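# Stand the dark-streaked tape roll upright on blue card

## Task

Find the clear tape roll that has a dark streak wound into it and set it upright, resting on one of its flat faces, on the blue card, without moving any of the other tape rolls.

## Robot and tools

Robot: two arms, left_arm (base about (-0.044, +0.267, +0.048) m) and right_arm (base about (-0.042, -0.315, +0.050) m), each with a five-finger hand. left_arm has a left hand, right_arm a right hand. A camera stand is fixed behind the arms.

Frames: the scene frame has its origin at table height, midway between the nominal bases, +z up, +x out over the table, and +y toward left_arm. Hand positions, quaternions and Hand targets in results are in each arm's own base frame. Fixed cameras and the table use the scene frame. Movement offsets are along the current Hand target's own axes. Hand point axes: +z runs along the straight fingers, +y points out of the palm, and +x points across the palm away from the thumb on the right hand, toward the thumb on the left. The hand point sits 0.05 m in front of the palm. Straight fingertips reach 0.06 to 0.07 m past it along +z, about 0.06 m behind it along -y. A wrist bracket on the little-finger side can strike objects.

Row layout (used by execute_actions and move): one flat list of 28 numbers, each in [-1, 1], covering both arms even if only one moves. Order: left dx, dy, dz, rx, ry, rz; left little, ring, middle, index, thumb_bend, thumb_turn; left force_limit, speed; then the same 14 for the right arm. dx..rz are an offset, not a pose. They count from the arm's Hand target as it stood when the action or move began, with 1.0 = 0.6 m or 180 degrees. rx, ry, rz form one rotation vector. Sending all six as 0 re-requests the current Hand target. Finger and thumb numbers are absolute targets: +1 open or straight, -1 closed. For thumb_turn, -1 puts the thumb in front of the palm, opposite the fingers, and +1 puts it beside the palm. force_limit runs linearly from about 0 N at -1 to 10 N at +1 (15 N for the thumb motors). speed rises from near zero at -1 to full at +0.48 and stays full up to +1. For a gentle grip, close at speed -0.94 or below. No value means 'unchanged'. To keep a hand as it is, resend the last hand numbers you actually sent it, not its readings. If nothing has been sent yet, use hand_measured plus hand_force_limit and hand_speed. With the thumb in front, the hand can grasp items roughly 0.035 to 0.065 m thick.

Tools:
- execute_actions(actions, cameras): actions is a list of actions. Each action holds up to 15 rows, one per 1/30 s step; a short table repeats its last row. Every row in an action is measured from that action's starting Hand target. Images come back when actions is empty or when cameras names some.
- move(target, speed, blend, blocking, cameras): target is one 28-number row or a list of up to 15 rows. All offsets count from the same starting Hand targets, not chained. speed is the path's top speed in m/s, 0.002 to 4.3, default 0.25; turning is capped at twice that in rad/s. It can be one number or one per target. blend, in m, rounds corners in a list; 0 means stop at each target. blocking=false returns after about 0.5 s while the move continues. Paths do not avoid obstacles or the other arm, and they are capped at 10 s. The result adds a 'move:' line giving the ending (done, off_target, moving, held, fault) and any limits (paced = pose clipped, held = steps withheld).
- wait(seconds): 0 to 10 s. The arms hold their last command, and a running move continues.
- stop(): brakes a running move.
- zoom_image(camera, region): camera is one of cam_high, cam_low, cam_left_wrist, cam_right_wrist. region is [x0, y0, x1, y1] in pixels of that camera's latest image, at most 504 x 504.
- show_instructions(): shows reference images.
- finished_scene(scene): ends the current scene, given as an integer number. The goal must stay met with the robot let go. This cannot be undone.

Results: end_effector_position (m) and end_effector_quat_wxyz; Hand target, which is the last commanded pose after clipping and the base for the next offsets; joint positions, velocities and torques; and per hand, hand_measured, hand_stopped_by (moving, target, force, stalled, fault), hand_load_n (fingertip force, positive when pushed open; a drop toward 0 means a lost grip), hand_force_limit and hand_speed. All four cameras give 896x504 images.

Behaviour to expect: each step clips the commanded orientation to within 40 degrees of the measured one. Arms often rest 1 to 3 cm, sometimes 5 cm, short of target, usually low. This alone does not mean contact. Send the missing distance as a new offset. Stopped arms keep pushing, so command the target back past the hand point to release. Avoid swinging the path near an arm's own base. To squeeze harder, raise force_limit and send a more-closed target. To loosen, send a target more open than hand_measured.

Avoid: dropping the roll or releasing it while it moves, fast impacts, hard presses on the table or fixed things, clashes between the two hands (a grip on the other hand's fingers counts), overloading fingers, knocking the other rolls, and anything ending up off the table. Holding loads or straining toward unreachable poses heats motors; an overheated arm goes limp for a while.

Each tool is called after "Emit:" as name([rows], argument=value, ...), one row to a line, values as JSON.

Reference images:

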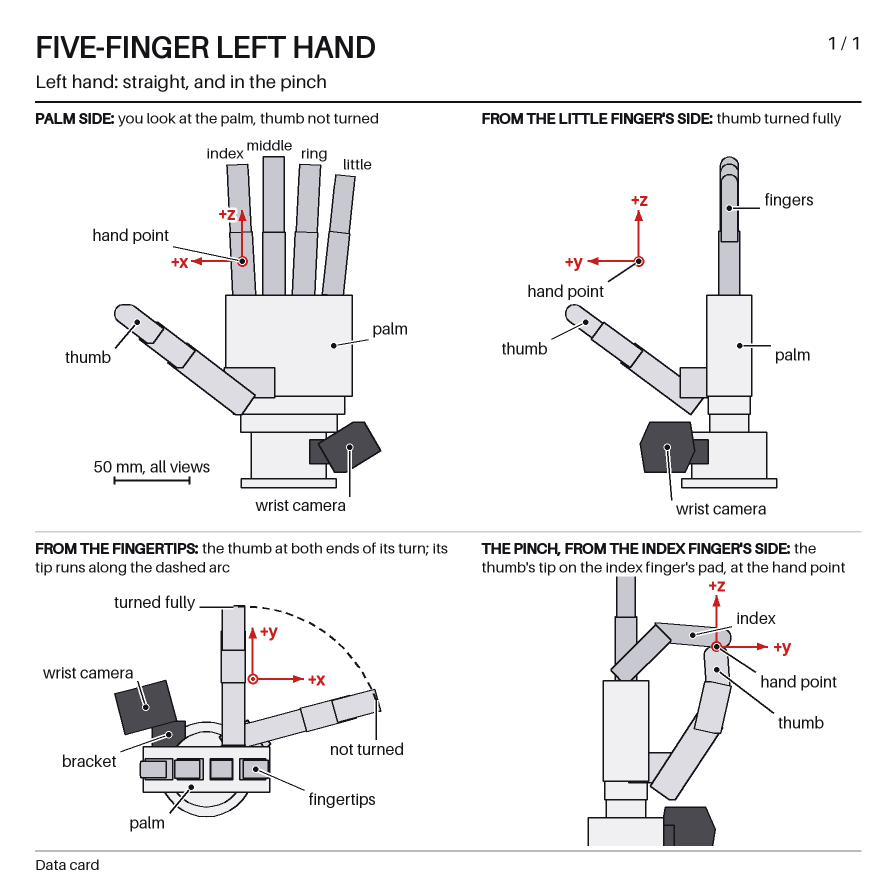

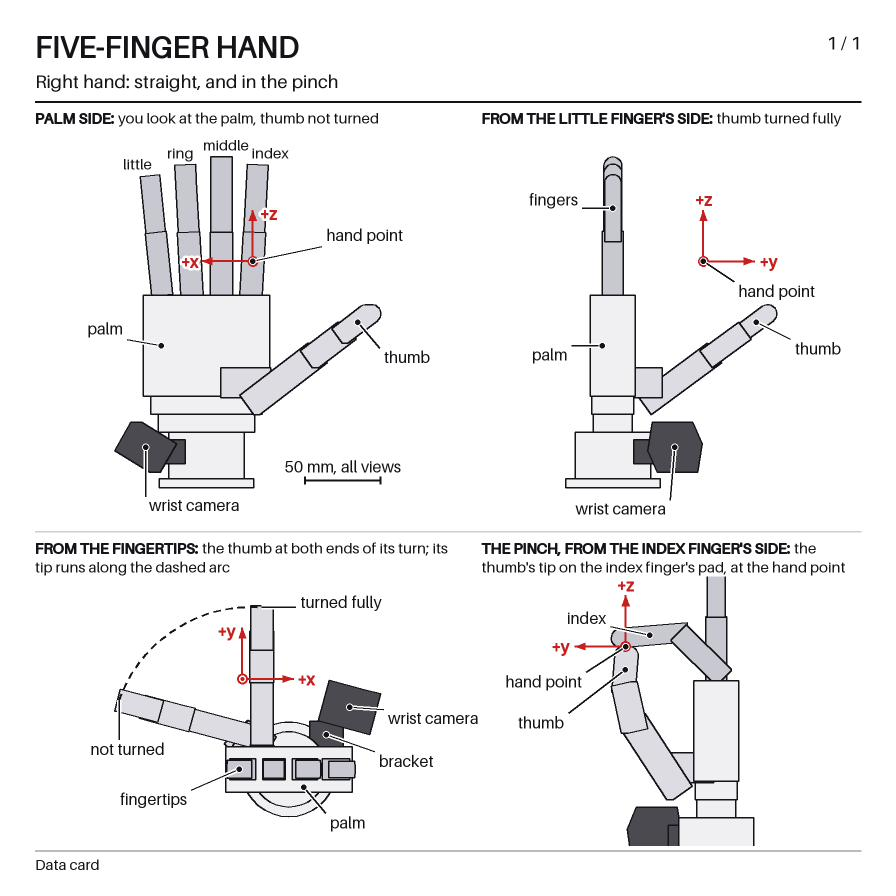

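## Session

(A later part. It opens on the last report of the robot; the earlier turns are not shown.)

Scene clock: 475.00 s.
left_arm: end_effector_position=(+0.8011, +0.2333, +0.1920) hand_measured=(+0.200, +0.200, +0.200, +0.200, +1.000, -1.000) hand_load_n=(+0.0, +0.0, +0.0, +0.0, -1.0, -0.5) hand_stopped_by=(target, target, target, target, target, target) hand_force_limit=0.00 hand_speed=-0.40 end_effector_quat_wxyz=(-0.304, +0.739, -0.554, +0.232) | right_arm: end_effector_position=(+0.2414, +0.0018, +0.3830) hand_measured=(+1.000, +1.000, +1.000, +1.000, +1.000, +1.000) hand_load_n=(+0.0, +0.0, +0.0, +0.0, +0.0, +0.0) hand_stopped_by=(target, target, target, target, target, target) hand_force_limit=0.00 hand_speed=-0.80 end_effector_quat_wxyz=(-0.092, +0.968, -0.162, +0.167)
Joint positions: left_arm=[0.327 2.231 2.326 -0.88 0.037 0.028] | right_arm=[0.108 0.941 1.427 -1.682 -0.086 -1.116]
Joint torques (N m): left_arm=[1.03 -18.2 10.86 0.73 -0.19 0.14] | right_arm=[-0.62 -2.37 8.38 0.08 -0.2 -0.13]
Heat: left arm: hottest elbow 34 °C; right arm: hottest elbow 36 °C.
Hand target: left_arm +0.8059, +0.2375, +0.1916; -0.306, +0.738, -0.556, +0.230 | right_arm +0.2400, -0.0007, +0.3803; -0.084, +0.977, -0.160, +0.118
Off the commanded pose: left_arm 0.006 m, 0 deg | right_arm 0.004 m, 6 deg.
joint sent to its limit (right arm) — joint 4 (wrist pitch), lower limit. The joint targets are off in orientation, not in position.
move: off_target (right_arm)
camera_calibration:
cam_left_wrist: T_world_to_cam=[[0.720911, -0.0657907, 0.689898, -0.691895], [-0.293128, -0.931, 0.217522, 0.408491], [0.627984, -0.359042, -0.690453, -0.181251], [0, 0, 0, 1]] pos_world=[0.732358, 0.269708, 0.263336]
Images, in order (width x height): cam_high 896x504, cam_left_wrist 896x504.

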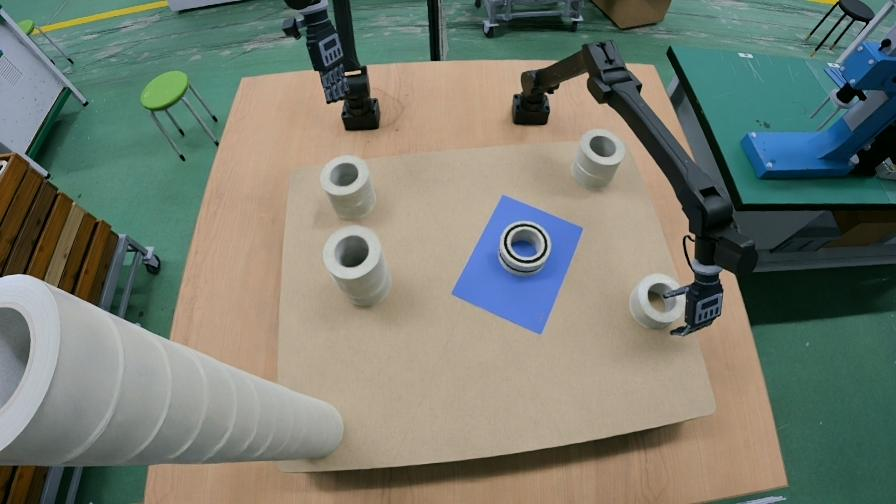

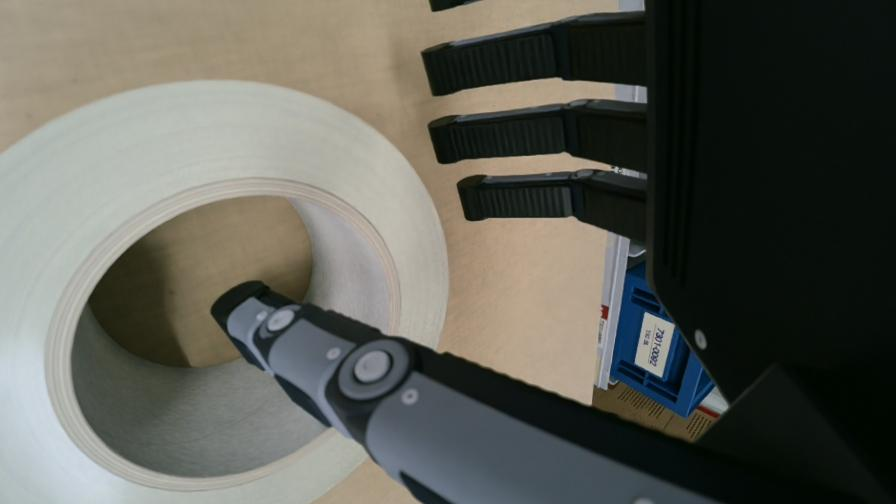

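Emit:
move([
  [0,-0.0177,-0.0177,0,0,0,0.0,-0.15,0.0,-0.05,1,-1,-0.4,-0.6,0,0,0,0,0,0,1,1,1,1,1,1,0,-0.8],
  [-0.0095,0.0357,-0.071,0,0,0,0.0,-0.15,0.0,-0.05,1,-1,-0.4,-0.6,0,0,0,0,0,0,1,1,1,1,1,1,0,-0.8],
], speed=0.08, cameras=["cam_high","cam_left_wrist","cam_low"])

Emit:
zoom_image(camera="cam_high", region=[600, 230, 740, 350])

Emit:
zoom_image(camera="cam_low", region=[740, 50, 896, 220])

Scene clock: 490.77 s.
left_arm: end_effector_position=(+0.7625, +0.2198, +0.1886) hand_measured=(+0.000, -0.150, +0.000, -0.046, +1.000, -1.000) hand_load_n=(+0.0, +0.0, +0.0, +0.5, +0.0, +0.0) hand_stopped_by=(target, target, target, force, target, target) hand_force_limit=-0.40 hand_speed=-0.60 end_effector_quat_wxyz=(-0.290, +0.743, -0.560, +0.224) | right_arm: end_effector_position=(+0.2414, +0.0018, +0.3830) hand_measured=(+1.000, +1.000, +1.000, +1.000, +1.000, +1.000) hand_load_n=(+0.0, +0.0, +0.0, +0.0, +0.0, +0.0) hand_stopped_by=(target, target, target, target, target, target) hand_force_limit=0.00 hand_speed=-0.80 end_effector_quat_wxyz=(-0.092, +0.968, -0.162, +0.167)
Joint positions: left_arm=[0.327 2.107 2.118 -0.832 0.04 0.032] | right_arm=[0.108 0.941 1.427 -1.682 -0.086 -1.116]
Joint torques (N m): left_arm=[1.9 -20.31 7.82 1.7 0.02 0.18] | right_arm=[-0.73 -2.49 8.29 0.08 -0.19 -0.13]
Heat: left arm: hottest elbow 34 °C; right arm: hottest elbow 36 °C.
Hand target: left_arm +0.7609, +0.2305, +0.2065; -0.306, +0.738, -0.556, +0.230 | right_arm +0.2400, -0.0007, +0.3803; -0.084, +0.977, -0.160, +0.118
Off the commanded pose: left_arm 0.021 m, 2 deg | right_arm 0.004 m, 6 deg.
joint sent to its limit (right arm) — joint 4 (wrist pitch), lower limit. The joint targets are off in orientation, not in position.
move: off_target (left_arm, right_arm)
camera_calibration:
cam_left_wrist: T_world_to_cam=[[0.743428, -0.0615961, 0.665974, -0.676131], [-0.289536, -0.927247, 0.237448, 0.378022], [0.602896, -0.369349, -0.707176, -0.139563], [0, 0, 0, 1]] pos_world=[0.696248, 0.257326, 0.26183]
Images, in order (width x height): cam_high 896x504, cam_low 896x504, cam_left_wrist 896x504.

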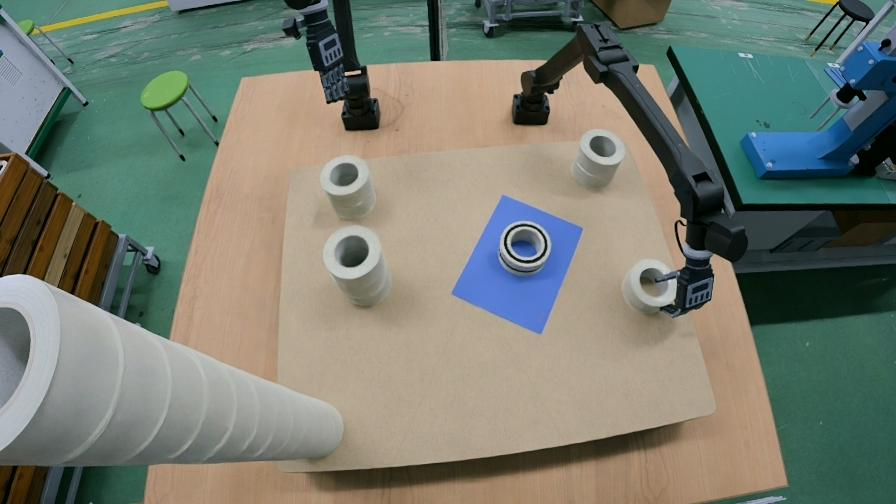

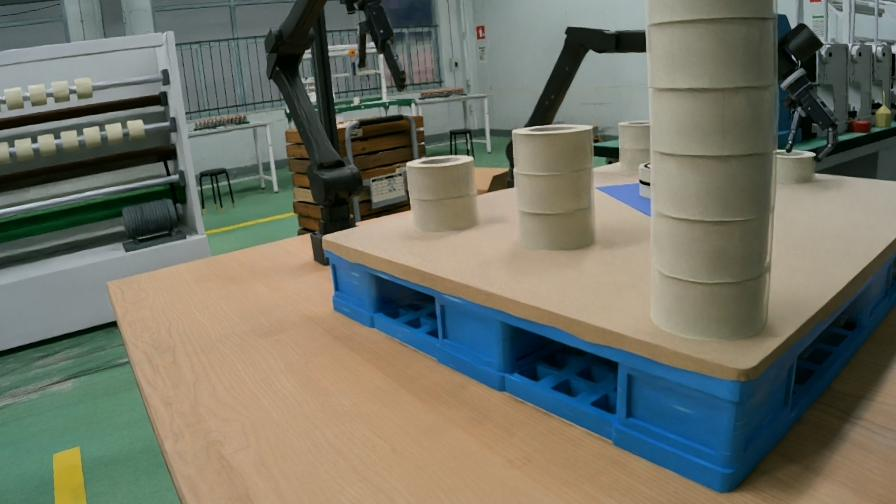

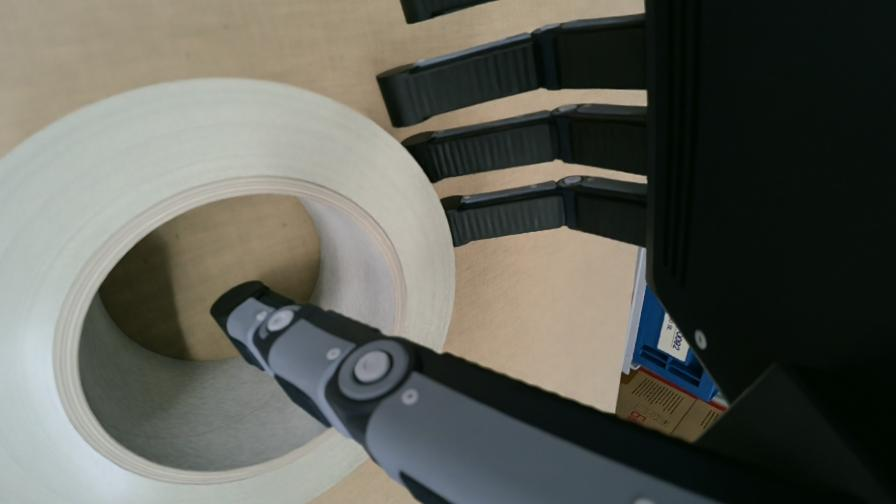

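Scaled by 3.600 from the camera's 896x504 image, which has a finer 1280x720 frame.

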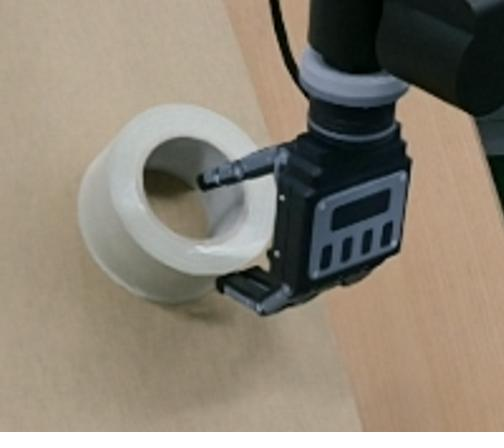

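Scaled by 2.965 from the camera's 896x504 image, which has a finer 1280x720 frame.

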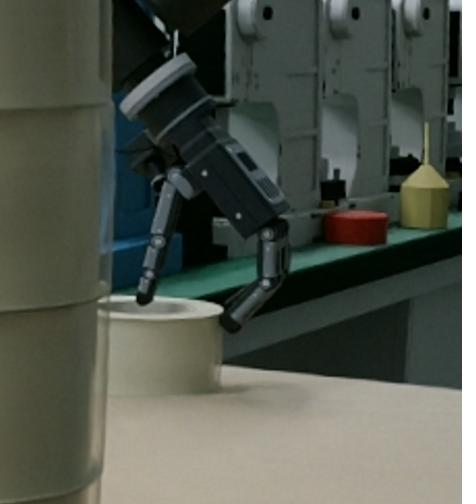

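Emit:
move([
  [0,0,0,0,0,0,0.3,0.3,0.3,0.3,1,-1,-0.4,-0.2,0,0,0,0,0,0,1,1,1,1,1,1,0,-0.8],
  [0,-0.118,-0.118,0,0,0,0.3,0.3,0.3,0.3,1,-1,-0.4,-0.2,0,0,0,0,0,0,1,1,1,1,1,1,0,-0.8],
], speed=0.12, cameras=["cam_high","cam_left_wrist","cam_low"])

Emit:
zoom_image(camera="cam_high", region=[600, 230, 710, 330])

Scene clock: 499.60 s.
left_arm: end_effector_position=(+0.7595, +0.2191, +0.2879) hand_measured=(+0.300, +0.300, +0.300, +0.300, +1.000, -1.000) hand_load_n=(+0.0, +0.0, +0.0, +0.0, +0.0, +0.0) hand_stopped_by=(target, target, target, target, target, target) hand_force_limit=-0.40 hand_speed=-0.20 end_effector_quat_wxyz=(-0.292, +0.742, -0.560, +0.225) | right_arm: end_effector_position=(+0.2414, +0.0018, +0.3830) hand_measured=(+1.000, +1.000, +1.000, +1.000, +1.000, +1.000) hand_load_n=(+0.0, +0.0, +0.0, +0.0, +0.0, +0.0) hand_stopped_by=(target, target, target, target, target, target) hand_force_limit=0.00 hand_speed=-0.80 end_effector_quat_wxyz=(-0.092, +0.968, -0.162, +0.167)
Joint positions: left_arm=[0.328 2.156 2.465 -1.126 0.04 0.033] | right_arm=[0.108 0.941 1.427 -1.682 -0.086 -1.116]
Joint torques (N m): left_arm=[1.96 -18.61 11.26 0.87 -0.01 0.16] | right_arm=[-0.67 -2.32 8.38 0.08 -0.19 -0.13]
Heat: left arm: hottest elbow 34 °C; right arm: hottest elbow 36 °C.
Hand target: left_arm +0.7609, +0.2305, +0.3066; -0.306, +0.738, -0.556, +0.230 | right_arm +0.2400, -0.0007, +0.3803; -0.084, +0.977, -0.160, +0.118
Off the commanded pose: left_arm 0.022 m, 2 deg | right_arm 0.004 m, 6 deg.
joint sent to its limit (right arm) — joint 4 (wrist pitch), lower limit. The joint targets are off in orientation, not in position.
move: off_target (left_arm, right_arm)
camera_calibration:
cam_left_wrist: T_world_to_cam=[[0.740915, -0.0632842, 0.66861, -0.738597], [-0.291331, -0.927291, 0.235068, 0.354944], [0.60512, -0.368953, -0.705481, -0.0701044], [0, 0, 0, 1]] pos_world=[0.693066, 0.25653, 0.36094]
Images, in order (width x height): cam_high 896x504, cam_low 896x504, cam_left_wrist 896x504.

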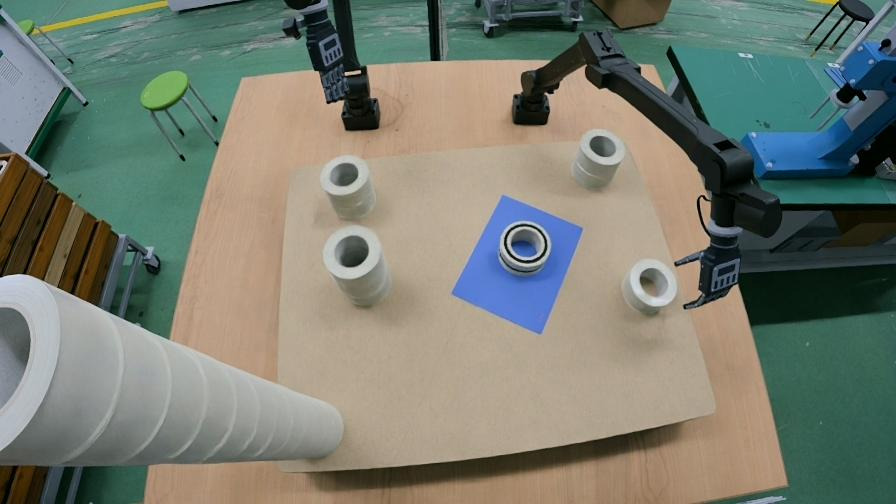

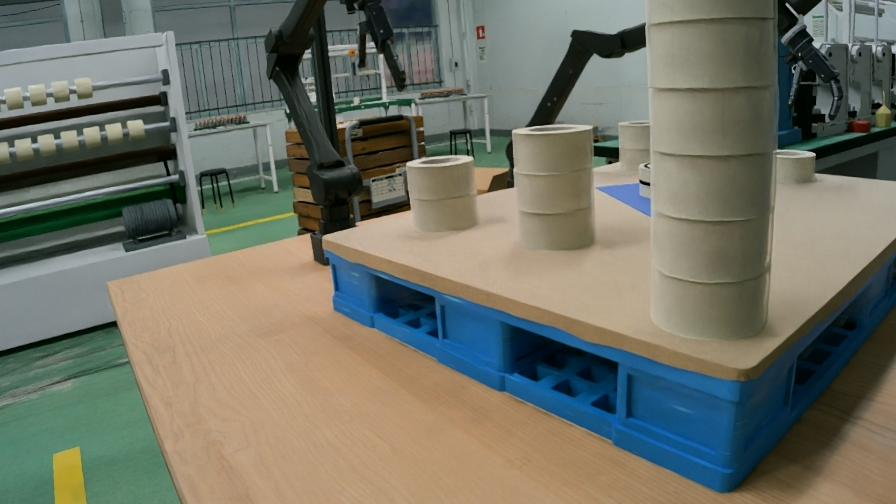

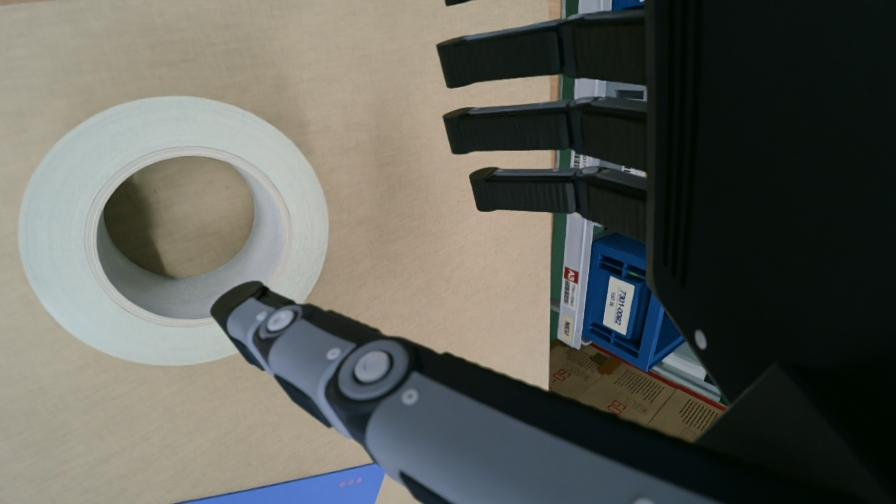

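Scaled by 4.582 from the camera's 896x504 image, which has a finer 1280x720 frame.

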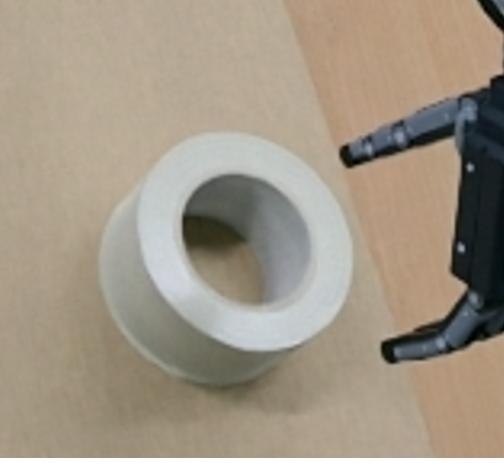

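Emit:
finished_scene(scene=2)

The scene is finished: the task was done.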